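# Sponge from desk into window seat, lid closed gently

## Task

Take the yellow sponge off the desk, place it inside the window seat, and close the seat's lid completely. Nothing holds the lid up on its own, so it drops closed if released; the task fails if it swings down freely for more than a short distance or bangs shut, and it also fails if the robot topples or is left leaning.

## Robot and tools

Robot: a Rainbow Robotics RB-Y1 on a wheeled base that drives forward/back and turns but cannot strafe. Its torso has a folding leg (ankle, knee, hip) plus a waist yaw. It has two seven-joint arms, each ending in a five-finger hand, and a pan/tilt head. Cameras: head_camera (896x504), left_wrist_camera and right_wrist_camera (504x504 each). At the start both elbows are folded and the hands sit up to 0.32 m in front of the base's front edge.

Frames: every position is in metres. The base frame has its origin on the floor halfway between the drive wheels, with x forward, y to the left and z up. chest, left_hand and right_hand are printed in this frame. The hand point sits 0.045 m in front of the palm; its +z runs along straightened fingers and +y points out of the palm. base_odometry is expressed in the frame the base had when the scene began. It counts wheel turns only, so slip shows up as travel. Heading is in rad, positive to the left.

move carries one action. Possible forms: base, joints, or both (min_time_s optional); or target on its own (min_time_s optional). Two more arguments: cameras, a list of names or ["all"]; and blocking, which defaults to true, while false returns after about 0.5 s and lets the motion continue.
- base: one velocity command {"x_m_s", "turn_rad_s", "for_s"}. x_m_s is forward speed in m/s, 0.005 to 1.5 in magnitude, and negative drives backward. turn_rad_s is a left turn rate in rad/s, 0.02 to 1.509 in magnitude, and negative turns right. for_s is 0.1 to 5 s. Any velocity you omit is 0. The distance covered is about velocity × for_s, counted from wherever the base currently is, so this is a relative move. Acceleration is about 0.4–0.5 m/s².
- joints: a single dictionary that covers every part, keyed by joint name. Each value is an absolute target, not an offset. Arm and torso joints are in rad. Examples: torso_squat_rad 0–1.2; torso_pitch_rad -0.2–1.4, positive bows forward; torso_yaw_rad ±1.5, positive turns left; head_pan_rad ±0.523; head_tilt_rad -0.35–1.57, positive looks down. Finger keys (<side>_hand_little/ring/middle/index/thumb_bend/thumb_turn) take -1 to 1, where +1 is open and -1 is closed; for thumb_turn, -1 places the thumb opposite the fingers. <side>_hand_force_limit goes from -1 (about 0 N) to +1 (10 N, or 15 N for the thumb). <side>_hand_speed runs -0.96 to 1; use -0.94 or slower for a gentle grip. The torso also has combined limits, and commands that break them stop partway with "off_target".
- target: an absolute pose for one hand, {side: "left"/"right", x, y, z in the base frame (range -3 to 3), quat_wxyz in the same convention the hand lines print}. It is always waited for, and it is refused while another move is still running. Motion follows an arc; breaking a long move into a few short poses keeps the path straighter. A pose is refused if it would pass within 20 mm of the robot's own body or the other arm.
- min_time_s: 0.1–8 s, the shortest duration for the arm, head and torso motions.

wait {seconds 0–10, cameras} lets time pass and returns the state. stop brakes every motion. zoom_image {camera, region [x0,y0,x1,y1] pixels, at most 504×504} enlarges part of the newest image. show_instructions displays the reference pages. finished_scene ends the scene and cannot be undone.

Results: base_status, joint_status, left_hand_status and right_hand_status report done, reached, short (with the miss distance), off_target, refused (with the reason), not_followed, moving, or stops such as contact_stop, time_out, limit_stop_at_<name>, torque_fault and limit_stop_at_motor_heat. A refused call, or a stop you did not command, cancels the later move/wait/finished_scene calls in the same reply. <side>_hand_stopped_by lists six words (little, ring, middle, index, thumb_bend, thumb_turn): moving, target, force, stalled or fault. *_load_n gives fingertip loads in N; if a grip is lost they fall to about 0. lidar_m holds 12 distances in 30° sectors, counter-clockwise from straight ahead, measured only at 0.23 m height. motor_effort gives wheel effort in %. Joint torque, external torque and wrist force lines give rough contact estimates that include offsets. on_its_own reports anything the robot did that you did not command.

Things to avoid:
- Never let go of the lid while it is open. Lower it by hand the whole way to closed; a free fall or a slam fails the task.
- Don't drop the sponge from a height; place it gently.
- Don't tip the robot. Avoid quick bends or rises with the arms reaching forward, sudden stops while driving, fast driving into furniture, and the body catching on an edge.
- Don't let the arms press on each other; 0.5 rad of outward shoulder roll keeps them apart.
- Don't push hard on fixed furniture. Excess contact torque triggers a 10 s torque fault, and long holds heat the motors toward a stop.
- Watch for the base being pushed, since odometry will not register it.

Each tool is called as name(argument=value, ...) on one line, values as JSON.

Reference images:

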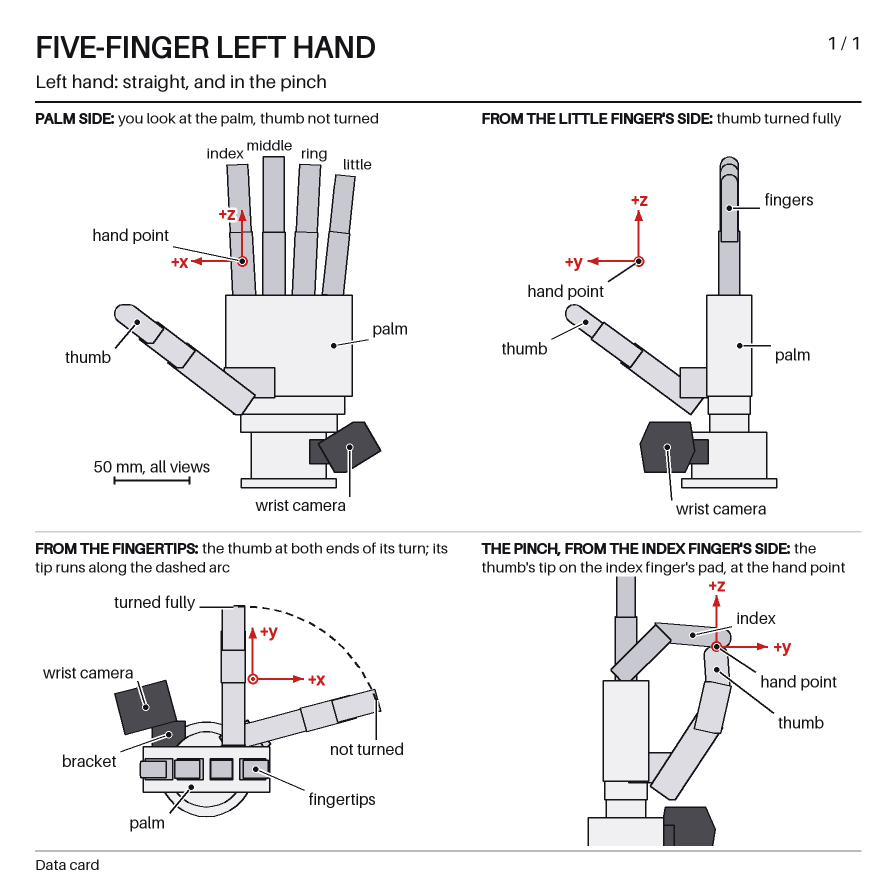

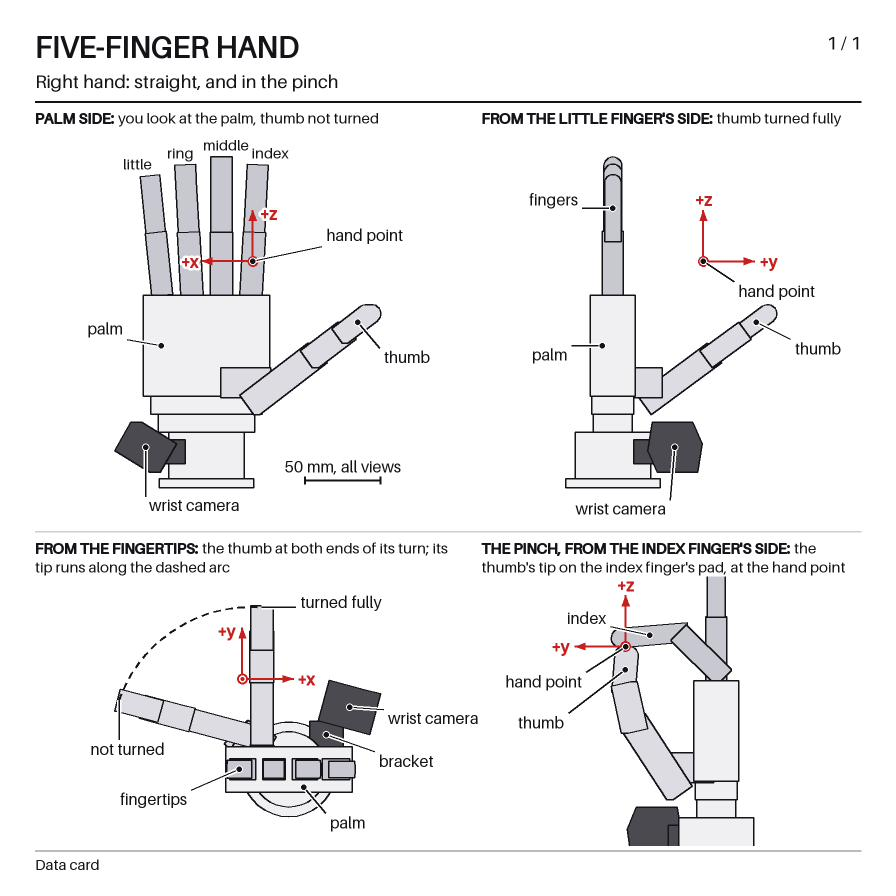

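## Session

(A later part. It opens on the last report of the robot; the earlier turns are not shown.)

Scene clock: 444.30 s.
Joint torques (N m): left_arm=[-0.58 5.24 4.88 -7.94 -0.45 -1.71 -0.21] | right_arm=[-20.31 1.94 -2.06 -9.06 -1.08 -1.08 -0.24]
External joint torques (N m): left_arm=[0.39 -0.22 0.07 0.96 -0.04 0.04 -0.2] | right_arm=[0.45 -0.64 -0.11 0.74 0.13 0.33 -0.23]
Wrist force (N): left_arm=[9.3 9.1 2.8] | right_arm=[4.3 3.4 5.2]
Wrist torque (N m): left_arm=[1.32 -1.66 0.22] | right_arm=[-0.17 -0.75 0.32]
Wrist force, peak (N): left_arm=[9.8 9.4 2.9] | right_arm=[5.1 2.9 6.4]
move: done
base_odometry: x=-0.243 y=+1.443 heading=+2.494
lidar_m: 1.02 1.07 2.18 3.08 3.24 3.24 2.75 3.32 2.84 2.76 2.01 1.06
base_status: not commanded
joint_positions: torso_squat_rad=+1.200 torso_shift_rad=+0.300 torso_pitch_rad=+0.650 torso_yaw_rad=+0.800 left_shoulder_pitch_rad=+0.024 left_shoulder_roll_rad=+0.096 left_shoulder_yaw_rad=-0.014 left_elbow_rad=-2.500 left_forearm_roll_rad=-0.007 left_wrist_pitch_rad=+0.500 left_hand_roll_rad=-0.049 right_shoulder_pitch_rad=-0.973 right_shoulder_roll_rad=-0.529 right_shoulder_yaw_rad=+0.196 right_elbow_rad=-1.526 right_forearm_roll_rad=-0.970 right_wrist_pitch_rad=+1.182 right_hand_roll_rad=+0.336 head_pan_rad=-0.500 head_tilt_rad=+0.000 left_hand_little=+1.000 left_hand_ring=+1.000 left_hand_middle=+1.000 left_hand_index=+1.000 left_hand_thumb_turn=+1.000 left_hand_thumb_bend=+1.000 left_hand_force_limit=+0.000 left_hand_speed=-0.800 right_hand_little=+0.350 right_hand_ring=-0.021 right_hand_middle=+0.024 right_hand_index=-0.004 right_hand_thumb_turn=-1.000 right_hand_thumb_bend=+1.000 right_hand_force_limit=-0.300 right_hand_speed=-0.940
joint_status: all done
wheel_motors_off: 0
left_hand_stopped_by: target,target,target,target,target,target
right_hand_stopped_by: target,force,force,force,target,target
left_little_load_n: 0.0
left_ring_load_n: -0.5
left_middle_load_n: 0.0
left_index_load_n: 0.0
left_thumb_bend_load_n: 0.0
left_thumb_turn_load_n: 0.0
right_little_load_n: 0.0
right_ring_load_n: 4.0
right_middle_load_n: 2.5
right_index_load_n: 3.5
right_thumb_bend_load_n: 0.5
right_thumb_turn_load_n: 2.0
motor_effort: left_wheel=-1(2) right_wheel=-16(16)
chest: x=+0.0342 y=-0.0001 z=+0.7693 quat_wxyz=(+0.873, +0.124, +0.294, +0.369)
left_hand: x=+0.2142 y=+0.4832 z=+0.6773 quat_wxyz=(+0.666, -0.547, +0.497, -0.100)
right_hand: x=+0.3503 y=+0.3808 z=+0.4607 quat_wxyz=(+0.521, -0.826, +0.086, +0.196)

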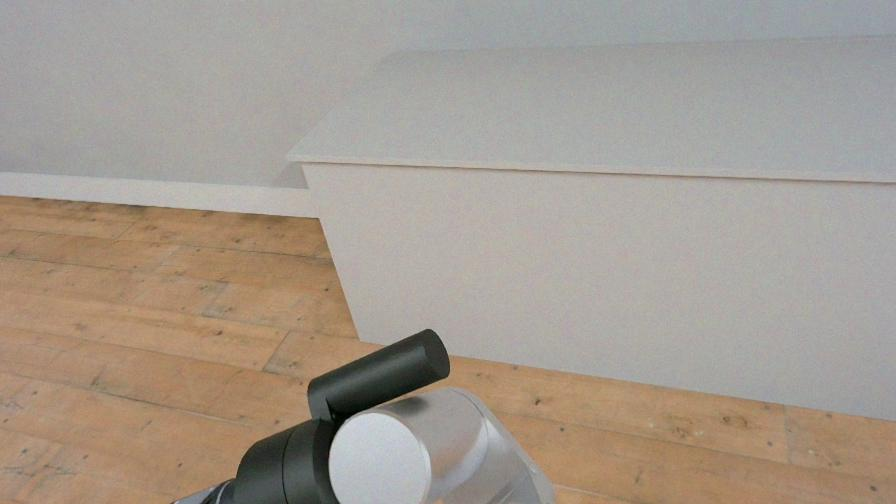

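move(target={"side": "right", "x": 0.5, "y": 0.08, "z": 0.35, "quat_wxyz": [0.4027, -0.8344, 0.3386, -0.1633]}, min_time_s=4, cameras=["head_camera"])

move(target={"side": "right", "x": 0.5, "y": 0.05, "z": 0.1, "quat_wxyz": [0.4027, -0.8344, 0.3386, -0.1633]}, min_time_s=3, cameras=["head_camera"])

Scene clock: 453.20 s.
Joint torques (N m): left_arm=[-0.63 5.32 4.65 -8 -0.4 -1.59 -0.23] | right_arm=[-3.86 -10.08 -5.79 -8.84 1 -1.49 -0.37]
External joint torques (N m): left_arm=[0.34 -0.14 -0.15 0.89 0.01 0.17 -0.22] | right_arm=[1.83 -2.22 -0.69 0.31 0.39 0.15 -0.38]
Wrist force (N): left_arm=[9.6 8.6 2.7] | right_arm=[1.7 3.0 6.1]
Wrist torque (N m): left_arm=[1.23 -1.68 0.25] | right_arm=[-0.28 -0.55 0.13]
Wrist force, peak (N): left_arm=[10.0 9.4 2.5] | right_arm=[3.6 3.2 6.9]
move: done
base_odometry: x=-0.243 y=+1.443 heading=+2.494
lidar_m: 1.02 1.08 2.19 3.08 3.24 3.24 2.75 3.30 2.83 2.76 2.02 1.06
base_status: not commanded
joint_positions: torso_squat_rad=+1.200 torso_shift_rad=+0.300 torso_pitch_rad=+0.650 torso_yaw_rad=+0.800 left_shoulder_pitch_rad=+0.024 left_shoulder_roll_rad=+0.096 left_shoulder_yaw_rad=-0.014 left_elbow_rad=-2.500 left_forearm_roll_rad=-0.007 left_wrist_pitch_rad=+0.500 left_hand_roll_rad=-0.049 right_shoulder_pitch_rad=-0.059 right_shoulder_roll_rad=-0.933 right_shoulder_yaw_rad=-0.210 right_elbow_rad=-2.338 right_forearm_roll_rad=-0.279 right_wrist_pitch_rad=+1.101 right_hand_roll_rad=-0.289 head_pan_rad=-0.500 head_tilt_rad=+0.000 left_hand_little=+1.000 left_hand_ring=+1.000 left_hand_middle=+1.000 left_hand_index=+1.000 left_hand_thumb_turn=+1.000 left_hand_thumb_bend=+1.000 left_hand_force_limit=+0.000 left_hand_speed=-0.800 right_hand_little=+0.350 right_hand_ring=-0.021 right_hand_middle=+0.024 right_hand_index=-0.004 right_hand_thumb_turn=-1.000 right_hand_thumb_bend=+1.000 right_hand_force_limit=-0.300 right_hand_speed=-0.940
joint_status: all done
wheel_motors_off: 0
left_hand_stopped_by: target,target,target,target,target,target
right_hand_stopped_by: target,force,force,force,target,target
left_little_load_n: 0.0
left_ring_load_n: 0.0
left_middle_load_n: 0.0
left_index_load_n: 0.0
left_thumb_bend_load_n: 0.0
left_thumb_turn_load_n: 0.0
right_little_load_n: 0.0
right_ring_load_n: 4.0
right_middle_load_n: 2.5
right_index_load_n: 3.0
right_thumb_bend_load_n: 0.5
right_thumb_turn_load_n: 2.0
motor_effort: left_wheel=+0(2) right_wheel=-16(16)
chest: x=+0.0342 y=-0.0001 z=+0.7693 quat_wxyz=(+0.873, +0.124, +0.294, +0.369)
left_hand: x=+0.2142 y=+0.4832 z=+0.6772 quat_wxyz=(+0.666, -0.547, +0.497, -0.100)
right_hand: x=+0.5003 y=+0.0799 z=+0.3506 quat_wxyz=(+0.401, -0.834, +0.340, -0.165)
right_hand_status: reached (checked arc that bows 62 mm and turns the hand up to 53 deg, planned for 4.0 s): 1 mm and 0.3 deg off.

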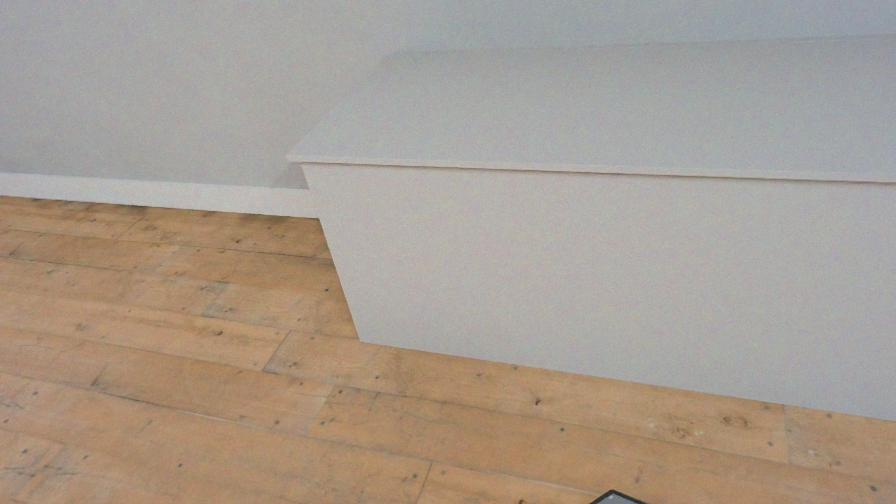

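Scene clock: 456.53 s.
Joint torques (N m): left_arm=[-0.95 5.26 4.65 -7.96 -0.39 -1.64 -0.09] | right_arm=[-7.12 -6.38 -2.68 -6.31 0.68 -1.39 0.1]
External joint torques (N m): left_arm=[0.03 -0.2 -0.15 0.93 0.03 0.12 -0.08] | right_arm=[-1.86 1.09 0.96 1.66 0.47 0.31 0.09]
Wrist force (N): left_arm=[9.8 8.9 2.4] | right_arm=[2.0 3.0 6.6]
Wrist torque (N m): left_arm=[1.31 -1.68 0.23] | right_arm=[-0.37 -0.61 0.22]
Wrist force, peak (N): left_arm=[9.9 9.4 2.3] | right_arm=[2.4 2.8 7.4]
move: done
base_odometry: x=-0.243 y=+1.443 heading=+2.494
lidar_m: 1.02 1.07 2.19 3.08 3.24 3.25 2.75 3.31 2.84 2.76 2.02 1.06
base_status: not commanded
joint_positions: torso_squat_rad=+1.200 torso_shift_rad=+0.300 torso_pitch_rad=+0.650 torso_yaw_rad=+0.800 left_shoulder_pitch_rad=+0.024 left_shoulder_roll_rad=+0.096 left_shoulder_yaw_rad=-0.014 left_elbow_rad=-2.500 left_forearm_roll_rad=-0.007 left_wrist_pitch_rad=+0.500 left_hand_roll_rad=-0.049 right_shoulder_pitch_rad=-0.159 right_shoulder_roll_rad=-0.814 right_shoulder_yaw_rad=+0.025 right_elbow_rad=-1.296 right_forearm_roll_rad=-0.260 right_wrist_pitch_rad=+0.127 right_hand_roll_rad=-0.105 head_pan_rad=-0.500 head_tilt_rad=+0.000 left_hand_little=+1.000 left_hand_ring=+1.000 left_hand_middle=+1.000 left_hand_index=+1.000 left_hand_thumb_turn=+1.000 left_hand_thumb_bend=+1.000 left_hand_force_limit=+0.000 left_hand_speed=-0.800 right_hand_little=+0.350 right_hand_ring=-0.021 right_hand_middle=+0.024 right_hand_index=-0.004 right_hand_thumb_turn=-1.000 right_hand_thumb_bend=+1.000 right_hand_force_limit=-0.300 right_hand_speed=-0.940
joint_status: all done
wheel_motors_off: 0
left_hand_stopped_by: target,target,target,target,target,target
right_hand_stopped_by: target,force,force,force,target,target
left_little_load_n: 0.0
left_ring_load_n: 0.0
left_middle_load_n: 0.0
left_index_load_n: 0.0
left_thumb_bend_load_n: 0.0
left_thumb_turn_load_n: 0.0
right_little_load_n: 0.0
right_ring_load_n: 4.0
right_middle_load_n: 2.5
right_index_load_n: 3.5
right_thumb_bend_load_n: 0.5
right_thumb_turn_load_n: 2.0
motor_effort: left_wheel=-1(2) right_wheel=-15(16)
chest: x=+0.0342 y=-0.0001 z=+0.7693 quat_wxyz=(+0.873, +0.124, +0.294, +0.369)
left_hand: x=+0.2142 y=+0.4832 z=+0.6772 quat_wxyz=(+0.666, -0.547, +0.497, -0.100)
right_hand: x=+0.5002 y=+0.0495 z=+0.1001 quat_wxyz=(+0.402, -0.835, +0.339, -0.164)
right_hand_status: reached (checked arc that bows 39 mm and turns the hand up to 5 deg, planned for 3.0 s): 1 mm and 0.1 deg off.

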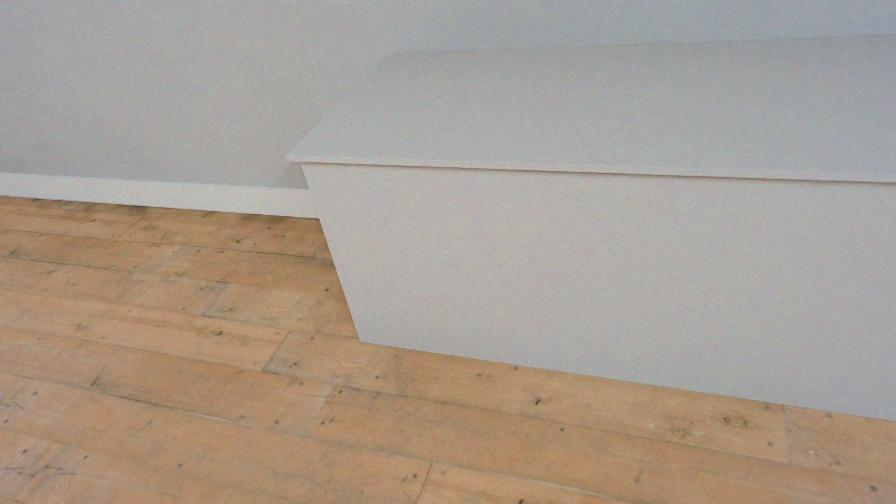

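move(target={"side": "right", "x": 0.42, "y": -0.12, "z": 0.45, "quat_wxyz": [0.3622, -0.7505, 0.4976, -0.2401]}, min_time_s=4, cameras=[])

move(target={"side": "right", "x": 0.25, "y": -0.5, "z": 0.7, "quat_wxyz": [0.258, -0.5344, 0.7247, -0.3497]}, min_time_s=4, cameras=["right_wrist_camera"])

Scene clock: 502.93 s.
Joint torques (N m): left_arm=[-0.7 5.16 4.87 -7.95 -0.43 -1.6 -0.19] | right_arm=[9.68 6.42 -6.8 -4.14 -0.01 -1.6 -0.39]
External joint torques (N m): left_arm=[0.28 -0.29 0.06 0.94 -0.02 0.16 -0.18] | right_arm=[0.97 1.66 -0.54 -0.34 -0.14 0.23 -0.38]
Wrist force (N): left_arm=[9.6 8.9 2.8] | right_arm=[3.0 3.8 5.4]
Wrist torque (N m): left_arm=[1.27 -1.67 0.28] | right_arm=[-0.16 -0.59 0.19]
Wrist force, peak (N): left_arm=[10.4 8.9 2.5] | right_arm=[1.9 3.2 7.1]
move: short
base_odometry: x=-0.243 y=+1.443 heading=+2.494
lidar_m: 1.02 1.08 2.19 3.07 3.23 3.22 2.76 3.32 2.83 2.75 2.02 1.05
base_status: not commanded
joint_positions: torso_squat_rad=+1.200 torso_shift_rad=+0.300 torso_pitch_rad=+0.650 torso_yaw_rad=+0.800 left_shoulder_pitch_rad=+0.024 left_shoulder_roll_rad=+0.096 left_shoulder_yaw_rad=-0.014 left_elbow_rad=-2.500 left_forearm_roll_rad=-0.007 left_wrist_pitch_rad=+0.500 left_hand_roll_rad=-0.049 right_shoulder_pitch_rad=+1.486 right_shoulder_roll_rad=-0.651 right_shoulder_yaw_rad=-1.072 right_elbow_rad=-2.617 right_forearm_roll_rad=-0.839 right_wrist_pitch_rad=-0.059 right_hand_roll_rad=-0.473 head_pan_rad=-0.500 head_tilt_rad=+0.000 left_hand_little=+1.000 left_hand_ring=+1.000 left_hand_middle=+1.000 left_hand_index=+1.000 left_hand_thumb_turn=+1.000 left_hand_thumb_bend=+1.000 left_hand_force_limit=+0.000 left_hand_speed=-0.800 right_hand_little=+0.350 right_hand_ring=-0.021 right_hand_middle=+0.024 right_hand_index=-0.004 right_hand_thumb_turn=-1.000 right_hand_thumb_bend=+1.000 right_hand_force_limit=-0.300 right_hand_speed=-0.940
joint_status: all done
wheel_motors_off: 0
left_hand_stopped_by: target,target,target,target,target,target
right_hand_stopped_by: target,force,force,force,target,target
left_little_load_n: 0.0
left_ring_load_n: 0.0
left_middle_load_n: 0.0
left_index_load_n: 0.0
left_thumb_bend_load_n: 0.0
left_thumb_turn_load_n: 0.0
right_little_load_n: 0.0
right_ring_load_n: 4.0
right_middle_load_n: 2.0
right_index_load_n: 3.5
right_thumb_bend_load_n: 1.0
right_thumb_turn_load_n: 1.5
motor_effort: left_wheel=-1(2) right_wheel=-16(16)
chest: x=+0.0342 y=-0.0001 z=+0.7693 quat_wxyz=(+0.873, +0.124, +0.294, +0.369)
left_hand: x=+0.2142 y=+0.4832 z=+0.6772 quat_wxyz=(+0.666, -0.547, +0.497, -0.100)
right_hand: x=+0.4203 y=-0.1204 z=+0.4496 quat_wxyz=(+0.470, -0.746, +0.455, -0.127)
right_hand_status: short (checked arc that bows 119 mm and turns the hand up to 25 deg, as near as the solve gets, planned for 4.0 s): 1 mm and 18.6 deg off. The place is met; only the turn is off.

Scene clock: 503.23 s.
Joint torques (N m): left_arm=[-0.8 5.34 4.34 -7.99 -0.45 -1.57 -0.18] | right_arm=[9.64 6.62 -6.94 -4.08 0.02 -1.61 -0.33]
External joint torques (N m): left_arm=[0.18 -0.12 -0.47 0.9 -0.04 0.19 -0.17] | right_arm=[0.93 1.87 -0.68 -0.28 -0.12 0.22 -0.33]
Wrist force (N): left_arm=[9.2 9.0 2.6] | right_arm=[2.8 3.6 5.7]
Wrist torque (N m): left_arm=[1.28 -1.59 0.20] | right_arm=[-0.18 -0.60 0.20]
Wrist force, peak (N): left_arm=[9.6 9.6 2.7] | right_arm=[2.8 3.6 5.7]
move: refused
base_odometry: x=-0.243 y=+1.443 heading=+2.494
lidar_m: 1.02 1.08 2.18 3.08 3.25 3.25 2.76 3.31 2.84 2.76 2.01 1.05
base_status: not commanded
joint_positions: torso_squat_rad=+1.200 torso_shift_rad=+0.300 torso_pitch_rad=+0.650 torso_yaw_rad=+0.800 left_shoulder_pitch_rad=+0.024 left_shoulder_roll_rad=+0.096 left_shoulder_yaw_rad=-0.014 left_elbow_rad=-2.500 left_forearm_roll_rad=-0.007 left_wrist_pitch_rad=+0.500 left_hand_roll_rad=-0.049 right_shoulder_pitch_rad=+1.486 right_shoulder_roll_rad=-0.651 right_shoulder_yaw_rad=-1.072 right_elbow_rad=-2.617 right_forearm_roll_rad=-0.839 right_wrist_pitch_rad=-0.059 right_hand_roll_rad=-0.473 head_pan_rad=-0.500 head_tilt_rad=+0.000 left_hand_little=+1.000 left_hand_ring=+1.000 left_hand_middle=+1.000 left_hand_index=+1.000 left_hand_thumb_turn=+1.000 left_hand_thumb_bend=+1.000 left_hand_force_limit=+0.000 left_hand_speed=-0.800 right_hand_little=+0.350 right_hand_ring=-0.021 right_hand_middle=+0.024 right_hand_index=-0.004 right_hand_thumb_turn=-1.000 right_hand_thumb_bend=+1.000 right_hand_force_limit=-0.300 right_hand_speed=-0.940
joint_status: not commanded
wheel_motors_off: 0
left_hand_stopped_by: target,target,target,target,target,target
right_hand_stopped_by: target,force,force,force,target,target
left_little_load_n: 0.0
left_ring_load_n: 0.0
left_middle_load_n: 0.0
left_index_load_n: 0.0
left_thumb_bend_load_n: 0.0
left_thumb_turn_load_n: 0.0
right_little_load_n: 0.0
right_ring_load_n: 4.0
right_middle_load_n: 2.5
right_index_load_n: 3.5
right_thumb_bend_load_n: 0.5
right_thumb_turn_load_n: 1.5
motor_effort: left_wheel=+0(2) right_wheel=-16(16)
chest: x=+0.0342 y=-0.0001 z=+0.7693 quat_wxyz=(+0.873, +0.124, +0.294, +0.369)
left_hand: x=+0.2142 y=+0.4832 z=+0.6772 quat_wxyz=(+0.666, -0.547, +0.497, -0.100)
right_hand: x=+0.4203 y=-0.1204 z=+0.4496 quat_wxyz=(+0.470, -0.746, +0.455, -0.127)
right_hand_status: refused: the posture found for that pose touches the chest. Nothing moved. The solve starts from where the arm stands: from another posture it may find a clear one.

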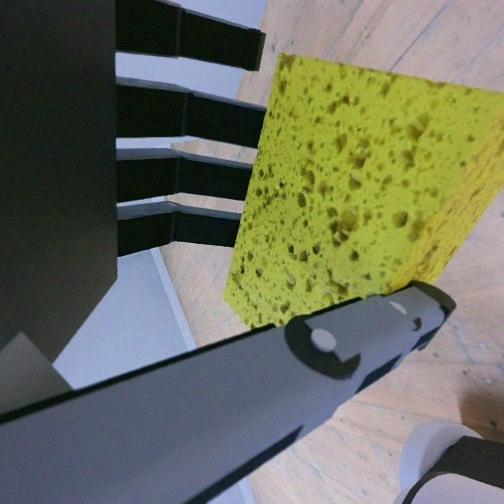

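move(joints={"right_shoulder_pitch_rad": 0.0, "right_shoulder_roll_rad": -0.9, "right_shoulder_yaw_rad": -1.2, "right_elbow_rad": -2.2, "right_forearm_roll_rad": 0.0, "right_wrist_pitch_rad": -0.2, "right_hand_roll_rad": 0.0}, min_time_s=5, cameras=["head_camera"])

Scene clock: 557.73 s.
Joint torques (N m): left_arm=[-0.8 5.13 4.6 -8.08 -0.42 -1.7 -0.21] | right_arm=[-2.83 -16.27 -6.82 -5.49 0.34 -0.92 0.16]
External joint torques (N m): left_arm=[0.18 -0.33 -0.21 0.81 0 0.05 -0.2] | right_arm=[-2.34 -2.5 -1.06 1.39 0.45 0.02 0.13]
Wrist force (N): left_arm=[9.6 9.1 2.3] | right_arm=[-1.9 1.8 -1.1]
Wrist torque (N m): left_arm=[1.31 -1.69 0.22] | right_arm=[-0.04 -0.07 -0.04]
Wrist force, peak (N): left_arm=[10.1 9.5 2.5] | right_arm=[3.9 3.7 5.8]
move: done
base_odometry: x=-0.243 y=+1.443 heading=+2.494
lidar_m: 1.02 1.08 2.19 3.08 3.23 3.23 2.76 3.31 2.84 2.76 2.02 1.05
base_status: not commanded
joint_positions: torso_squat_rad=+1.200 torso_shift_rad=+0.300 torso_pitch_rad=+0.650 torso_yaw_rad=+0.800 left_shoulder_pitch_rad=+0.024 left_shoulder_roll_rad=+0.096 left_shoulder_yaw_rad=-0.014 left_elbow_rad=-2.500 left_forearm_roll_rad=-0.007 left_wrist_pitch_rad=+0.500 left_hand_roll_rad=-0.049 right_shoulder_pitch_rad=+0.000 right_shoulder_roll_rad=-0.900 right_shoulder_yaw_rad=-1.200 right_elbow_rad=-2.200 right_forearm_roll_rad=+0.000 right_wrist_pitch_rad=-0.200 right_hand_roll_rad=+0.000 head_pan_rad=-0.500 head_tilt_rad=+0.000 left_hand_little=+1.000 left_hand_ring=+1.000 left_hand_middle=+1.000 left_hand_index=+1.000 left_hand_thumb_turn=+1.000 left_hand_thumb_bend=+1.000 left_hand_force_limit=+0.000 left_hand_speed=-0.800 right_hand_little=+0.350 right_hand_ring=-0.021 right_hand_middle=+0.024 right_hand_index=-0.004 right_hand_thumb_turn=-1.000 right_hand_thumb_bend=+1.000 right_hand_force_limit=-0.300 right_hand_speed=-0.940
joint_status: all done
wheel_motors_off: 0
left_hand_stopped_by: target,target,target,target,target,target
right_hand_stopped_by: target,force,force,force,target,target
left_little_load_n: 0.0
left_ring_load_n: 0.0
left_middle_load_n: 0.0
left_index_load_n: 0.0
left_thumb_bend_load_n: 0.0
left_thumb_turn_load_n: 0.0
right_little_load_n: 0.0
right_ring_load_n: 4.0
right_middle_load_n: 2.5
right_index_load_n: 3.5
right_thumb_bend_load_n: 0.5
right_thumb_turn_load_n: 2.0
motor_effort: left_wheel=+0(3) right_wheel=-15(16)
chest: x=+0.0342 y=-0.0001 z=+0.7693 quat_wxyz=(+0.873, +0.124, +0.294, +0.369)
left_hand: x=+0.2142 y=+0.4832 z=+0.6772 quat_wxyz=(+0.666, -0.547, +0.497, -0.100)
right_hand: x=+0.6887 y=-0.1906 z=+0.8185 quat_wxyz=(+0.511, -0.362, +0.041, -0.779)

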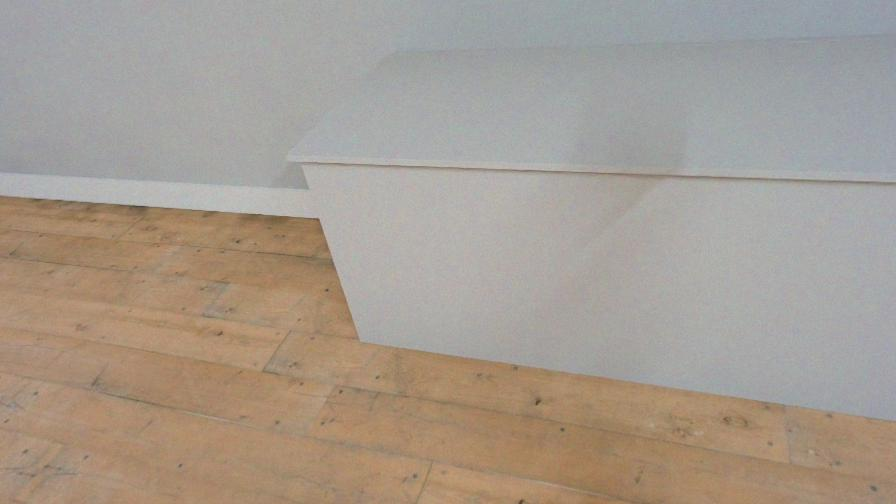

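move(target={"side": "left", "x": 0.544, "y": 0.3, "z": 0.886, "quat_wxyz": [0.4056, 0.5794, 0.5794, 0.4056]}, min_time_s=5, cameras=["left_wrist_camera"])

Scene clock: 565.50 s.
Joint torques (N m): left_arm=[-14.02 13.75 9.48 2.16 -1.08 0.08 -0.42] | right_arm=[-2.59 -16.21 -6.81 -5.57 0.32 -0.97 0.15]
External joint torques (N m): left_arm=[-0.49 0.79 -1.61 0.46 0.06 0.19 -0.42] | right_arm=[-2.1 -2.44 -1.05 1.3 0.43 -0.02 0.12]
Wrist force (N): left_arm=[6.1 -0.8 3.4] | right_arm=[-2.0 1.4 -1.2]
Wrist torque (N m): left_arm=[0.59 -1.38 0.21] | right_arm=[-0.04 -0.02 -0.09]
Wrist force, peak (N): left_arm=[11.3 7.7 3.5] | right_arm=[-2.4 1.7 -2.1]
move: done
base_odometry: x=-0.243 y=+1.443 heading=+2.494
lidar_m: 1.02 1.09 2.19 3.07 3.23 3.23 2.77 3.31 2.84 2.76 2.01 1.05
base_status: not commanded
joint_positions: torso_squat_rad=+1.200 torso_shift_rad=+0.300 torso_pitch_rad=+0.650 torso_yaw_rad=+0.800 left_shoulder_pitch_rad=-1.692 left_shoulder_roll_rad=+1.103 left_shoulder_yaw_rad=-0.888 left_elbow_rad=-2.059 left_forearm_roll_rad=+0.370 left_wrist_pitch_rad=+0.683 left_hand_roll_rad=-1.608 right_shoulder_pitch_rad=+0.000 right_shoulder_roll_rad=-0.900 right_shoulder_yaw_rad=-1.200 right_elbow_rad=-2.200 right_forearm_roll_rad=+0.000 right_wrist_pitch_rad=-0.200 right_hand_roll_rad=+0.000 head_pan_rad=-0.500 head_tilt_rad=+0.000 left_hand_little=+1.000 left_hand_ring=+1.000 left_hand_middle=+1.000 left_hand_index=+1.000 left_hand_thumb_turn=+1.000 left_hand_thumb_bend=+1.000 left_hand_force_limit=+0.000 left_hand_speed=-0.800 right_hand_little=+0.350 right_hand_ring=-0.021 right_hand_middle=+0.024 right_hand_index=-0.004 right_hand_thumb_turn=-1.000 right_hand_thumb_bend=+1.000 right_hand_force_limit=-0.300 right_hand_speed=-0.940
joint_status: all done
wheel_motors_off: 0
left_hand_stopped_by: target,target,target,target,target,target
right_hand_stopped_by: target,force,force,force,target,target
left_little_load_n: 0.0
left_ring_load_n: 0.0
left_middle_load_n: 0.0
left_index_load_n: 0.0
left_thumb_bend_load_n: 0.0
left_thumb_turn_load_n: 0.0
right_little_load_n: 0.0
right_ring_load_n: 4.0
right_middle_load_n: 2.0
right_index_load_n: 3.5
right_thumb_bend_load_n: 0.5
right_thumb_turn_load_n: 2.0
motor_effort: left_wheel=-2(3) right_wheel=-15(16)
chest: x=+0.0342 y=-0.0001 z=+0.7693 quat_wxyz=(+0.873, +0.124, +0.294, +0.369)
left_hand: x=+0.5440 y=+0.2999 z=+0.8860 quat_wxyz=(+0.406, +0.579, +0.579, +0.406)
left_hand_status: reached (checked arc that bows 111 mm and turns the hand up to 157 deg, planned for 5.0 s): 0 mm and 0.1 deg off.
right_hand: x=+0.6887 y=-0.1906 z=+0.8185 quat_wxyz=(+0.511, -0.362, +0.041, -0.779)

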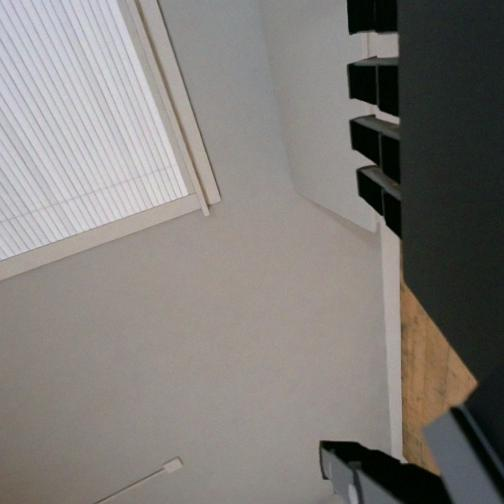

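move(joints={"torso_yaw_rad": 0.2, "head_pan_rad": 0.0}, min_time_s=4, cameras=[])

move(target={"side": "left", "x": 0.544, "y": 0.3, "z": 0.886, "quat_wxyz": [0.4056, 0.5794, 0.5794, 0.4056]}, min_time_s=4, cameras=["head_camera"])

Scene clock: 572.97 s.
Joint torques (N m): left_arm=[-16.08 8.92 10 -0.4 -0.85 -0.56 -0.54] | right_arm=[-1.17 -16.1 -8.64 -3.05 0.16 -0.36 0.15]
External joint torques (N m): left_arm=[0.74 0.48 -1.5 0.64 0.22 0.24 -0.53] | right_arm=[-2.15 -2.22 -0.36 0.82 0.42 0.03 0.11]
Wrist force (N): left_arm=[8.4 -0.1 2.8] | right_arm=[-3.0 -0.2 -0.8]
Wrist torque (N m): left_arm=[0.79 -1.61 0.33] | right_arm=[-0.22 -0.02 -0.15]
Wrist force, peak (N): left_arm=[8.5 -0.7 3.2] | right_arm=[-3.7 0.1 -0.7]
move: done
base_odometry: x=-0.243 y=+1.443 heading=+2.494
lidar_m: 1.02 1.07 2.18 3.08 3.24 3.23 2.76 3.32 2.83 2.76 2.03 1.04
base_status: not commanded
joint_positions: torso_squat_rad=+1.200 torso_shift_rad=+0.300 torso_pitch_rad=+0.650 torso_yaw_rad=+0.200 left_shoulder_pitch_rad=-1.692 left_shoulder_roll_rad=+1.103 left_shoulder_yaw_rad=-0.888 left_elbow_rad=-2.059 left_forearm_roll_rad=+0.370 left_wrist_pitch_rad=+0.683 left_hand_roll_rad=-1.608 right_shoulder_pitch_rad=+0.000 right_shoulder_roll_rad=-0.900 right_shoulder_yaw_rad=-1.200 right_elbow_rad=-2.200 right_forearm_roll_rad=+0.000 right_wrist_pitch_rad=-0.200 right_hand_roll_rad=+0.000 head_pan_rad=+0.000 head_tilt_rad=+0.000 left_hand_little=+1.000 left_hand_ring=+1.000 left_hand_middle=+1.000 left_hand_index=+1.000 left_hand_thumb_turn=+1.000 left_hand_thumb_bend=+1.000 left_hand_force_limit=+0.000 left_hand_speed=-0.800 right_hand_little=+0.350 right_hand_ring=-0.021 right_hand_middle=+0.024 right_hand_index=-0.004 right_hand_thumb_turn=-1.000 right_hand_thumb_bend=+1.000 right_hand_force_limit=-0.300 right_hand_speed=-0.940
joint_status: all done
wheel_motors_off: 0
left_hand_stopped_by: target,target,target,target,target,target
right_hand_stopped_by: target,force,force,force,target,target
left_little_load_n: 0.0
left_ring_load_n: 0.0
left_middle_load_n: 0.0
left_index_load_n: -0.5
left_thumb_bend_load_n: 0.0
left_thumb_turn_load_n: 0.0
right_little_load_n: 0.0
right_ring_load_n: 3.5
right_middle_load_n: 2.5
right_index_load_n: 3.5
right_thumb_bend_load_n: 0.5
right_thumb_turn_load_n: 2.0
motor_effort: left_wheel=-2(2) right_wheel=-15(15)
chest: x=+0.0342 y=-0.0001 z=+0.7693 quat_wxyz=(+0.943, +0.032, +0.318, +0.095)
left_hand: x=+0.6322 y=+0.0581 z=+0.8191 quat_wxyz=(+0.587, +0.617, +0.489, +0.188)
right_hand: x=+0.5347 y=-0.4348 z=+0.9356 quat_wxyz=(+0.240, -0.427, -0.015, -0.872)

Scene clock: 577.30 s.
Joint torques (N m): left_arm=[-7.45 10.18 9.41 3.08 -1.4 0.21 0.31] | right_arm=[-1.16 -16.13 -8.6 -3.13 0.11 -0.33 0.12]
External joint torques (N m): left_arm=[1.65 1.03 0.57 -0.64 0.15 0.23 0.31] | right_arm=[-2.14 -2.25 -0.31 0.73 0.38 0.06 0.08]
Wrist force (N): left_arm=[5.8 -0.7 3.5] | right_arm=[-2.8 -0.7 -0.5]
Wrist torque (N m): left_arm=[0.68 -1.38 0.43] | right_arm=[-0.32 -0.06 -0.14]
Wrist force, peak (N): left_arm=[8.4 -0.2 3.5] | right_arm=[-4.1 0.3 -0.5]
move: done
base_odometry: x=-0.243 y=+1.443 heading=+2.494
lidar_m: 1.01 1.08 2.18 3.08 3.23 3.23 2.76 3.32 2.84 2.77 2.01 1.05
base_status: not commanded
joint_positions: torso_squat_rad=+1.200 torso_shift_rad=+0.300 torso_pitch_rad=+0.650 torso_yaw_rad=+0.200 left_shoulder_pitch_rad=-1.628 left_shoulder_roll_rad=+1.870 left_shoulder_yaw_rad=-0.751 left_elbow_rad=-2.486 left_forearm_roll_rad=+0.647 left_wrist_pitch_rad=+0.995 left_hand_roll_rad=-1.569 right_shoulder_pitch_rad=+0.000 right_shoulder_roll_rad=-0.900 right_shoulder_yaw_rad=-1.200 right_elbow_rad=-2.200 right_forearm_roll_rad=+0.000 right_wrist_pitch_rad=-0.200 right_hand_roll_rad=+0.000 head_pan_rad=+0.000 head_tilt_rad=+0.000 left_hand_little=+1.000 left_hand_ring=+1.000 left_hand_middle=+1.000 left_hand_index=+1.000 left_hand_thumb_turn=+1.000 left_hand_thumb_bend=+1.000 left_hand_force_limit=+0.000 left_hand_speed=-0.800 right_hand_little=+0.350 right_hand_ring=-0.021 right_hand_middle=+0.024 right_hand_index=-0.004 right_hand_thumb_turn=-1.000 right_hand_thumb_bend=+1.000 right_hand_force_limit=-0.300 right_hand_speed=-0.940
joint_status: all done
wheel_motors_off: 0
left_hand_stopped_by: target,target,target,target,target,target
right_hand_stopped_by: target,force,force,force,target,target
left_little_load_n: 0.0
left_ring_load_n: 0.5
left_middle_load_n: 0.0
left_index_load_n: 0.0
left_thumb_bend_load_n: 0.5
left_thumb_turn_load_n: 0.0
right_little_load_n: 0.0
right_ring_load_n: 4.0
right_middle_load_n: 2.5
right_index_load_n: 3.5
right_thumb_bend_load_n: 0.5
right_thumb_turn_load_n: 2.0
motor_effort: left_wheel=-1(3) right_wheel=-15(15)
chest: x=+0.0342 y=-0.0001 z=+0.7693 quat_wxyz=(+0.943, +0.032, +0.318, +0.095)
left_hand: x=+0.5436 y=+0.2995 z=+0.8859 quat_wxyz=(+0.403, +0.578, +0.581, +0.407)
left_hand_status: reached (checked arc that bows 26 mm and turns the hand up to 35 deg, planned for 4.0 s): 1 mm and 0.4 deg off.
right_hand: x=+0.5347 y=-0.4348 z=+0.9356 quat_wxyz=(+0.240, -0.427, -0.015, -0.872)

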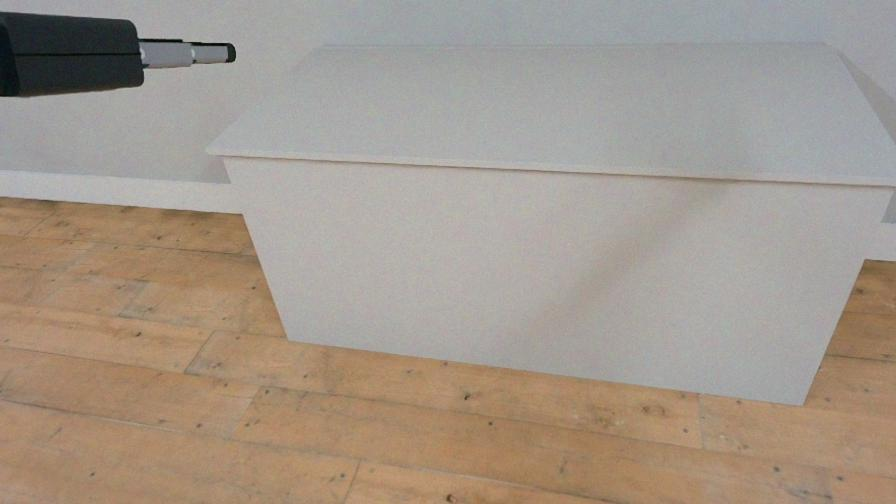

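move(joints={"torso_yaw_rad": 0.8, "head_pan_rad": -0.5, "left_shoulder_pitch_rad": -1.692, "left_shoulder_roll_rad": 1.103, "left_shoulder_yaw_rad": -0.888, "left_elbow_rad": -2.059, "left_forearm_roll_rad": 0.370, "left_wrist_pitch_rad": 0.683, "left_hand_roll_rad": -1.608}, min_time_s=5, cameras=[])

move(joints={"right_shoulder_pitch_rad": -0.6, "right_shoulder_roll_rad": -1.0, "right_shoulder_yaw_rad": 0.5, "right_elbow_rad": -2.0, "right_forearm_roll_rad": -0.8, "right_wrist_pitch_rad": -0.3, "right_hand_roll_rad": 0.1}, min_time_s=4, cameras=["head_camera"])

Scene clock: 609.40 s.
Joint torques (N m): left_arm=[-13.76 10.7 9.56 2.31 -1.41 -0.4 -0.61] | right_arm=[-2.24 -16.16 -6.2 -6.02 0.33 -0.76 0.12]
External joint torques (N m): left_arm=[-0.24 -2.27 -1.53 0.6 -0.27 -0.29 -0.6] | right_arm=[-1.75 -2.39 -0.44 0.86 0.43 0.18 0.09]
Wrist force (N): left_arm=[6.4 -1.1 3.9] | right_arm=[-1.8 1.5 -0.6]
Wrist torque (N m): left_arm=[0.54 -1.45 0.25] | right_arm=[-0.12 -0.09 -0.08]
Wrist force, peak (N): left_arm=[6.4 -1.1 3.9] | right_arm=[-4.1 -0.3 -0.5]
move: done
base_odometry: x=-0.243 y=+1.443 heading=+2.494
lidar_m: 1.02 1.09 2.21 3.08 3.23 3.24 2.76 3.31 2.84 2.76 2.02 1.05
base_status: not commanded
joint_positions: torso_squat_rad=+1.200 torso_shift_rad=+0.300 torso_pitch_rad=+0.650 torso_yaw_rad=+0.800 left_shoulder_pitch_rad=-1.692 left_shoulder_roll_rad=+1.103 left_shoulder_yaw_rad=-0.888 left_elbow_rad=-2.059 left_forearm_roll_rad=+0.370 left_wrist_pitch_rad=+0.683 left_hand_roll_rad=-1.608 right_shoulder_pitch_rad=+0.000 right_shoulder_roll_rad=-0.900 right_shoulder_yaw_rad=-1.200 right_elbow_rad=-2.200 right_forearm_roll_rad=+0.000 right_wrist_pitch_rad=-0.200 right_hand_roll_rad=+0.000 head_pan_rad=-0.500 head_tilt_rad=+0.000 left_hand_little=+1.000 left_hand_ring=+1.000 left_hand_middle=+1.000 left_hand_index=+1.000 left_hand_thumb_turn=+1.000 left_hand_thumb_bend=+1.000 left_hand_force_limit=+0.000 left_hand_speed=-0.800 right_hand_little=+0.350 right_hand_ring=-0.021 right_hand_middle=+0.024 right_hand_index=-0.004 right_hand_thumb_turn=-1.000 right_hand_thumb_bend=+1.000 right_hand_force_limit=-0.300 right_hand_speed=-0.940
joint_status: all done
wheel_motors_off: 0
left_hand_stopped_by: target,target,target,target,target,target
right_hand_stopped_by: target,force,force,force,target,target
left_little_load_n: 0.0
left_ring_load_n: 0.0
left_middle_load_n: 0.0
left_index_load_n: 0.0
left_thumb_bend_load_n: 0.0
left_thumb_turn_load_n: 0.0
right_little_load_n: 0.0
right_ring_load_n: 3.5
right_middle_load_n: 2.5
right_index_load_n: 3.5
right_thumb_bend_load_n: 0.5
right_thumb_turn_load_n: 2.0
motor_effort: left_wheel=+0(2) right_wheel=-15(15)
chest: x=+0.0342 y=-0.0001 z=+0.7693 quat_wxyz=(+0.873, +0.124, +0.294, +0.369)
left_hand: x=+0.5439 y=+0.3004 z=+0.8864 quat_wxyz=(+0.406, +0.579, +0.579, +0.406)
right_hand: x=+0.6887 y=-0.1907 z=+0.8186 quat_wxyz=(+0.511, -0.362, +0.041, -0.779)

Scene clock: 613.70 s.
Joint torques (N m): left_arm=[-13.62 10.6 9.72 2.12 -1.38 -0.38 -0.58] | right_arm=[-14.76 -5.75 -4.76 -7.68 0.23 -1.67 0.19]
External joint torques (N m): left_arm=[-0.1 -2.37 -1.37 0.42 -0.24 -0.28 -0.57] | right_arm=[-1.57 -2.32 1.38 1.62 -0.13 0.1 0.19]
Wrist force (N): left_arm=[6.3 -0.7 3.5] | right_arm=[2.6 3.5 0.1]
Wrist torque (N m): left_arm=[0.59 -1.41 0.21] | right_arm=[0.01 -0.40 0.26]
Wrist force, peak (N): left_arm=[6.5 -1.1 4.0] | right_arm=[2.4 4.4 -0.3]
move: done
base_odometry: x=-0.243 y=+1.443 heading=+2.494
lidar_m: 1.02 1.08 2.19 3.09 3.25 3.23 2.76 3.30 2.84 2.76 2.01 1.06
base_status: not commanded
joint_positions: torso_squat_rad=+1.200 torso_shift_rad=+0.300 torso_pitch_rad=+0.650 torso_yaw_rad=+0.800 left_shoulder_pitch_rad=-1.692 left_shoulder_roll_rad=+1.103 left_shoulder_yaw_rad=-0.888 left_elbow_rad=-2.059 left_forearm_roll_rad=+0.370 left_wrist_pitch_rad=+0.683 left_hand_roll_rad=-1.608 right_shoulder_pitch_rad=-0.600 right_shoulder_roll_rad=-1.000 right_shoulder_yaw_rad=+0.500 right_elbow_rad=-2.000 right_forearm_roll_rad=-0.800 right_wrist_pitch_rad=-0.300 right_hand_roll_rad=+0.100 head_pan_rad=-0.500 head_tilt_rad=+0.000 left_hand_little=+1.000 left_hand_ring=+1.000 left_hand_middle=+1.000 left_hand_index=+1.000 left_hand_thumb_turn=+1.000 left_hand_thumb_bend=+1.000 left_hand_force_limit=+0.000 left_hand_speed=-0.800 right_hand_little=+0.350 right_hand_ring=-0.021 right_hand_middle=+0.024 right_hand_index=-0.004 right_hand_thumb_turn=-1.000 right_hand_thumb_bend=+1.000 right_hand_force_limit=-0.300 right_hand_speed=-0.940
joint_status: all done
wheel_motors_off: 0
left_hand_stopped_by: target,target,target,target,target,target
right_hand_stopped_by: target,force,force,force,target,target
left_little_load_n: 0.0
left_ring_load_n: 0.0
left_middle_load_n: 0.0
left_index_load_n: 0.0
left_thumb_bend_load_n: 0.0
left_thumb_turn_load_n: 0.0
right_little_load_n: 0.0
right_ring_load_n: 3.5
right_middle_load_n: 2.5
right_index_load_n: 3.5
right_thumb_bend_load_n: 0.5
right_thumb_turn_load_n: 1.5
motor_effort: left_wheel=-1(2) right_wheel=-14(15)
chest: x=+0.0342 y=-0.0001 z=+0.7693 quat_wxyz=(+0.873, +0.124, +0.294, +0.369)
left_hand: x=+0.5439 y=+0.3004 z=+0.8864 quat_wxyz=(+0.406, +0.579, +0.579, +0.406)
right_hand: x=+0.3881 y=+0.3287 z=+0.6452 quat_wxyz=(+0.877, -0.473, +0.088, +0.004)

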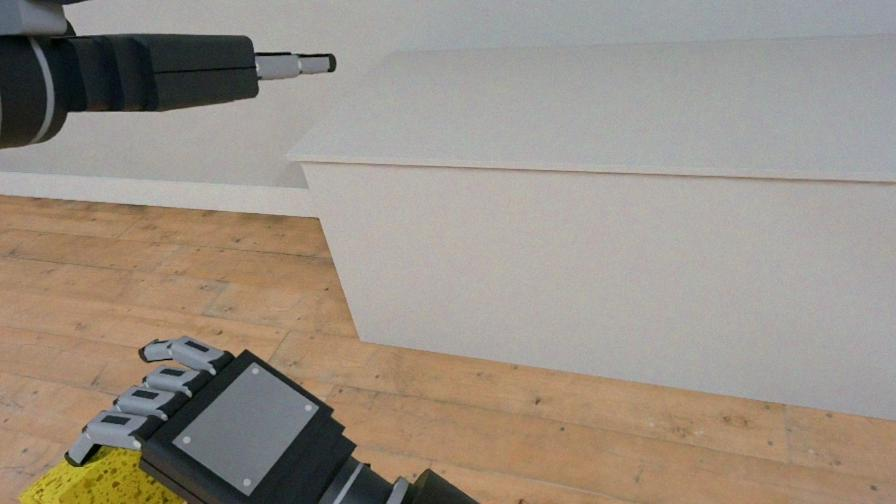

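move(joints={"right_shoulder_pitch_rad": -0.9, "right_shoulder_roll_rad": -1.05, "right_shoulder_yaw_rad": 1.3, "right_elbow_rad": -1.5, "right_forearm_roll_rad": -1.3, "right_wrist_pitch_rad": -0.4, "right_hand_roll_rad": 0.2}, min_time_s=3, cameras=[])

move(joints={"right_shoulder_pitch_rad": -1.08, "right_shoulder_roll_rad": -1.096, "right_shoulder_yaw_rad": 1.761, "right_elbow_rad": -0.95, "right_forearm_roll_rad": -1.629, "right_wrist_pitch_rad": -0.459, "right_hand_roll_rad": 0.294, "head_tilt_rad": 0.6}, min_time_s=3, cameras=["head_camera"])

Scene clock: 624.73 s.
Joint torques (N m): left_arm=[-13.67 10.85 9.48 2.01 -1.37 -0.39 -0.65] | right_arm=[-15.92 -2.94 -5.96 -6.24 0.47 -1.72 0.13]
External joint torques (N m): left_arm=[-0.15 -2.12 -1.61 0.31 -0.23 -0.28 -0.65] | right_arm=[-1.47 -1.73 1.26 1.31 -0.18 0.07 0.14]
Wrist force (N): left_arm=[6.1 -0.8 3.4] | right_arm=[4.3 3.9 3.5]
Wrist torque (N m): left_arm=[0.62 -1.41 0.19] | right_arm=[-0.06 -0.65 0.40]
Wrist force, peak (N): left_arm=[6.7 -1.2 3.8] | right_arm=[5.1 3.8 3.7]
move: done
base_odometry: x=-0.243 y=+1.443 heading=+2.494
lidar_m: 1.02 1.08 2.19 3.08 3.23 3.23 2.75 3.31 2.84 2.76 2.02 1.06
base_status: not commanded
joint_positions: torso_squat_rad=+1.200 torso_shift_rad=+0.300 torso_pitch_rad=+0.650 torso_yaw_rad=+0.800 left_shoulder_pitch_rad=-1.692 left_shoulder_roll_rad=+1.103 left_shoulder_yaw_rad=-0.888 left_elbow_rad=-2.059 left_forearm_roll_rad=+0.370 left_wrist_pitch_rad=+0.683 left_hand_roll_rad=-1.608 right_shoulder_pitch_rad=-0.900 right_shoulder_roll_rad=-1.050 right_shoulder_yaw_rad=+1.300 right_elbow_rad=-1.500 right_forearm_roll_rad=-1.300 right_wrist_pitch_rad=-0.400 right_hand_roll_rad=+0.200 head_pan_rad=-0.500 head_tilt_rad=+0.000 left_hand_little=+1.000 left_hand_ring=+1.000 left_hand_middle=+1.000 left_hand_index=+1.000 left_hand_thumb_turn=+1.000 left_hand_thumb_bend=+1.000 left_hand_force_limit=+0.000 left_hand_speed=-0.800 right_hand_little=+0.350 right_hand_ring=-0.021 right_hand_middle=+0.024 right_hand_index=-0.004 right_hand_thumb_turn=-1.000 right_hand_thumb_bend=+1.000 right_hand_force_limit=-0.300 right_hand_speed=-0.940
joint_status: all done
wheel_motors_off: 0
left_hand_stopped_by: target,target,target,target,target,target
right_hand_stopped_by: target,force,force,force,target,target
left_little_load_n: 0.0
left_ring_load_n: 0.0
left_middle_load_n: 0.0
left_index_load_n: 0.0
left_thumb_bend_load_n: 0.0
left_thumb_turn_load_n: 0.0
right_little_load_n: 0.0
right_ring_load_n: 3.5
right_middle_load_n: 2.5
right_index_load_n: 3.5
right_thumb_bend_load_n: 0.5
right_thumb_turn_load_n: 2.0
motor_effort: left_wheel=-2(2) right_wheel=-15(15)
chest: x=+0.0342 y=-0.0001 z=+0.7693 quat_wxyz=(+0.873, +0.124, +0.294, +0.369)
left_hand: x=+0.5439 y=+0.3004 z=+0.8864 quat_wxyz=(+0.406, +0.579, +0.579, +0.406)
right_hand: x=+0.2954 y=+0.3442 z=+0.3306 quat_wxyz=(+0.668, -0.716, +0.153, +0.131)

Scene clock: 628.03 s.
Joint torques (N m): left_arm=[-13.46 10.72 9.67 2.14 -1.47 -0.37 -0.59] | right_arm=[-16.53 -7.46 -4.17 -0.67 0.19 -1.6 0.15]
External joint torques (N m): left_arm=[0.06 -2.25 -1.41 0.44 -0.33 -0.27 -0.58] | right_arm=[-1.44 -1.95 1.24 0.5 -0.18 0.16 0.15]
Wrist force (N): left_arm=[5.9 -0.6 3.6] | right_arm=[1.9 3.3 4.8]
Wrist torque (N m): left_arm=[0.59 -1.33 0.19] | right_arm=[-0.16 -0.57 0.24]
Wrist force, peak (N): left_arm=[6.8 -1.0 3.6] | right_arm=[3.9 4.5 5.0]
move: done
base_odometry: x=-0.243 y=+1.443 heading=+2.494
lidar_m: 1.03 1.08 2.20 3.08 3.24 3.24 2.76 3.31 2.84 2.76 2.02 1.06
base_status: not commanded
joint_positions: torso_squat_rad=+1.200 torso_shift_rad=+0.300 torso_pitch_rad=+0.650 torso_yaw_rad=+0.800 left_shoulder_pitch_rad=-1.692 left_shoulder_roll_rad=+1.103 left_shoulder_yaw_rad=-0.888 left_elbow_rad=-2.059 left_forearm_roll_rad=+0.370 left_wrist_pitch_rad=+0.683 left_hand_roll_rad=-1.608 right_shoulder_pitch_rad=-1.080 right_shoulder_roll_rad=-1.096 right_shoulder_yaw_rad=+1.761 right_elbow_rad=-0.950 right_forearm_roll_rad=-1.629 right_wrist_pitch_rad=-0.459 right_hand_roll_rad=+0.294 head_pan_rad=-0.500 head_tilt_rad=+0.600 left_hand_little=+1.000 left_hand_ring=+1.000 left_hand_middle=+1.000 left_hand_index=+1.000 left_hand_thumb_turn=+1.000 left_hand_thumb_bend=+1.000 left_hand_force_limit=+0.000 left_hand_speed=-0.800 right_hand_little=+0.350 right_hand_ring=-0.021 right_hand_middle=+0.024 right_hand_index=-0.004 right_hand_thumb_turn=-1.000 right_hand_thumb_bend=+1.000 right_hand_force_limit=-0.300 right_hand_speed=-0.940
joint_status: all done
wheel_motors_off: 0
left_hand_stopped_by: target,target,target,target,target,target
right_hand_stopped_by: target,force,force,force,target,target
left_little_load_n: 0.0
left_ring_load_n: 0.0
left_middle_load_n: 0.0
left_index_load_n: 0.0
left_thumb_bend_load_n: -0.5
left_thumb_turn_load_n: -0.5
right_little_load_n: 0.5
right_ring_load_n: 4.0
right_middle_load_n: 2.5
right_index_load_n: 3.5
right_thumb_bend_load_n: 0.5
right_thumb_turn_load_n: 2.0
motor_effort: left_wheel=-2(2) right_wheel=-15(15)
chest: x=+0.0342 y=-0.0001 z=+0.7693 quat_wxyz=(+0.873, +0.124, +0.294, +0.369)
left_hand: x=+0.5439 y=+0.3004 z=+0.8864 quat_wxyz=(+0.406, +0.579, +0.579, +0.406)
right_hand: x=+0.4873 y=+0.1764 z=+0.1152 quat_wxyz=(+0.475, -0.858, +0.174, -0.086)

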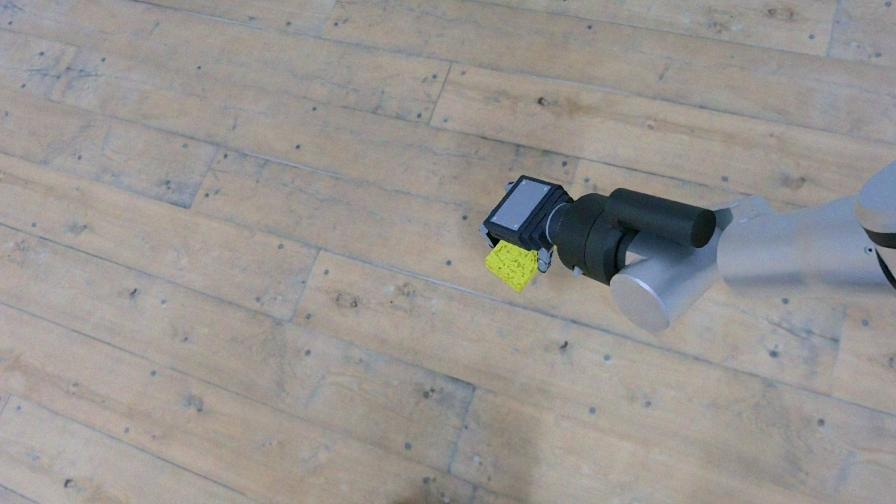

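move(target={"side": "right", "x": 0.54, "y": 0.04, "z": 0.1, "quat_wxyz": [0.4027, -0.8344, 0.3386, -0.1633]}, min_time_s=3, cameras=["head_camera"])

Scene clock: 641.10 s.
Joint torques (N m): left_arm=[-13.6 10.86 9.57 2.08 -1.45 -0.44 -0.57] | right_arm=[-8.93 -12.76 -6.02 -1.78 0.38 -1.28 0.09]
External joint torques (N m): left_arm=[-0.08 -2.11 -1.51 0.37 -0.32 -0.34 -0.57] | right_arm=[1.98 -2.32 -1.04 -0.96 -0.19 0.17 0.09]
Wrist force (N): left_arm=[6.0 -1.0 2.9] | right_arm=[2.0 3.3 6.8]
Wrist torque (N m): left_arm=[0.60 -1.39 0.20] | right_arm=[-0.27 -0.68 0.26]
Wrist force, peak (N): left_arm=[6.8 -1.0 3.5] | right_arm=[1.6 4.3 6.5]
move: done
base_odometry: x=-0.243 y=+1.443 heading=+2.494
lidar_m: 1.01 1.09 2.19 3.07 3.24 3.23 2.76 3.31 2.84 2.76 2.02 1.06
base_status: not commanded
joint_positions: torso_squat_rad=+1.200 torso_shift_rad=+0.300 torso_pitch_rad=+0.650 torso_yaw_rad=+0.800 left_shoulder_pitch_rad=-1.692 left_shoulder_roll_rad=+1.103 left_shoulder_yaw_rad=-0.888 left_elbow_rad=-2.059 left_forearm_roll_rad=+0.370 left_wrist_pitch_rad=+0.683 left_hand_roll_rad=-1.608 right_shoulder_pitch_rad=-0.950 right_shoulder_roll_rad=-1.332 right_shoulder_yaw_rad=+1.703 right_elbow_rad=-1.155 right_forearm_roll_rad=-2.127 right_wrist_pitch_rad=-0.592 right_hand_roll_rad=+0.571 head_pan_rad=-0.500 head_tilt_rad=+0.600 left_hand_little=+1.000 left_hand_ring=+1.000 left_hand_middle=+1.000 left_hand_index=+1.000 left_hand_thumb_turn=+1.000 left_hand_thumb_bend=+1.000 left_hand_force_limit=+0.000 left_hand_speed=-0.800 right_hand_little=+0.350 right_hand_ring=-0.021 right_hand_middle=+0.024 right_hand_index=-0.004 right_hand_thumb_turn=-1.000 right_hand_thumb_bend=+1.000 right_hand_force_limit=-0.300 right_hand_speed=-0.940
joint_status: all done
wheel_motors_off: 0
left_hand_stopped_by: target,target,target,target,target,target
right_hand_stopped_by: target,force,force,force,target,target
left_little_load_n: 0.0
left_ring_load_n: 0.0
left_middle_load_n: 0.0
left_index_load_n: 0.0
left_thumb_bend_load_n: 0.0
left_thumb_turn_load_n: 0.0
right_little_load_n: 0.0
right_ring_load_n: 4.0
right_middle_load_n: 2.5
right_index_load_n: 3.5
right_thumb_bend_load_n: 0.5
right_thumb_turn_load_n: 2.0
motor_effort: left_wheel=+0(3) right_wheel=-14(15)
chest: x=+0.0342 y=-0.0001 z=+0.7693 quat_wxyz=(+0.873, +0.124, +0.294, +0.369)
left_hand: x=+0.5439 y=+0.3004 z=+0.8864 quat_wxyz=(+0.406, +0.579, +0.579, +0.406)
right_hand: x=+0.5399 y=+0.0400 z=+0.0999 quat_wxyz=(+0.405, -0.834, +0.338, -0.161)
right_hand_status: reached (checked arc that bows 4 mm and turns the hand up to 22 deg, planned for 3.0 s): 0 mm and 0.4 deg off.

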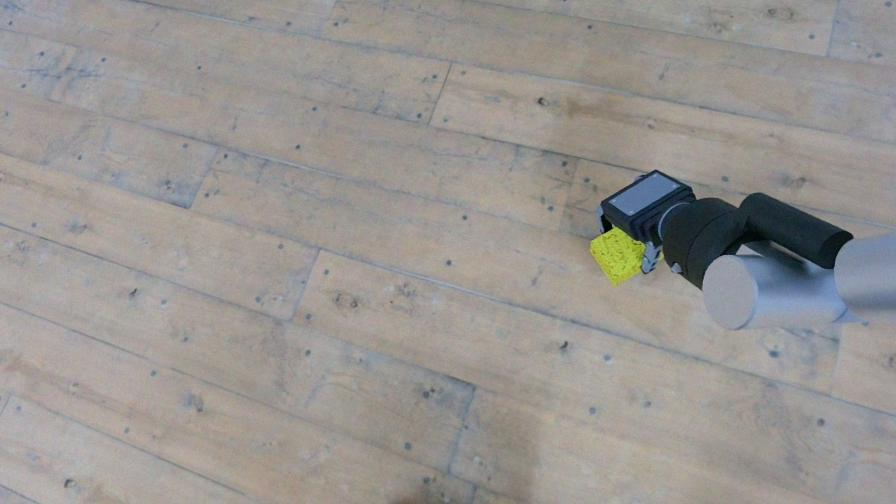

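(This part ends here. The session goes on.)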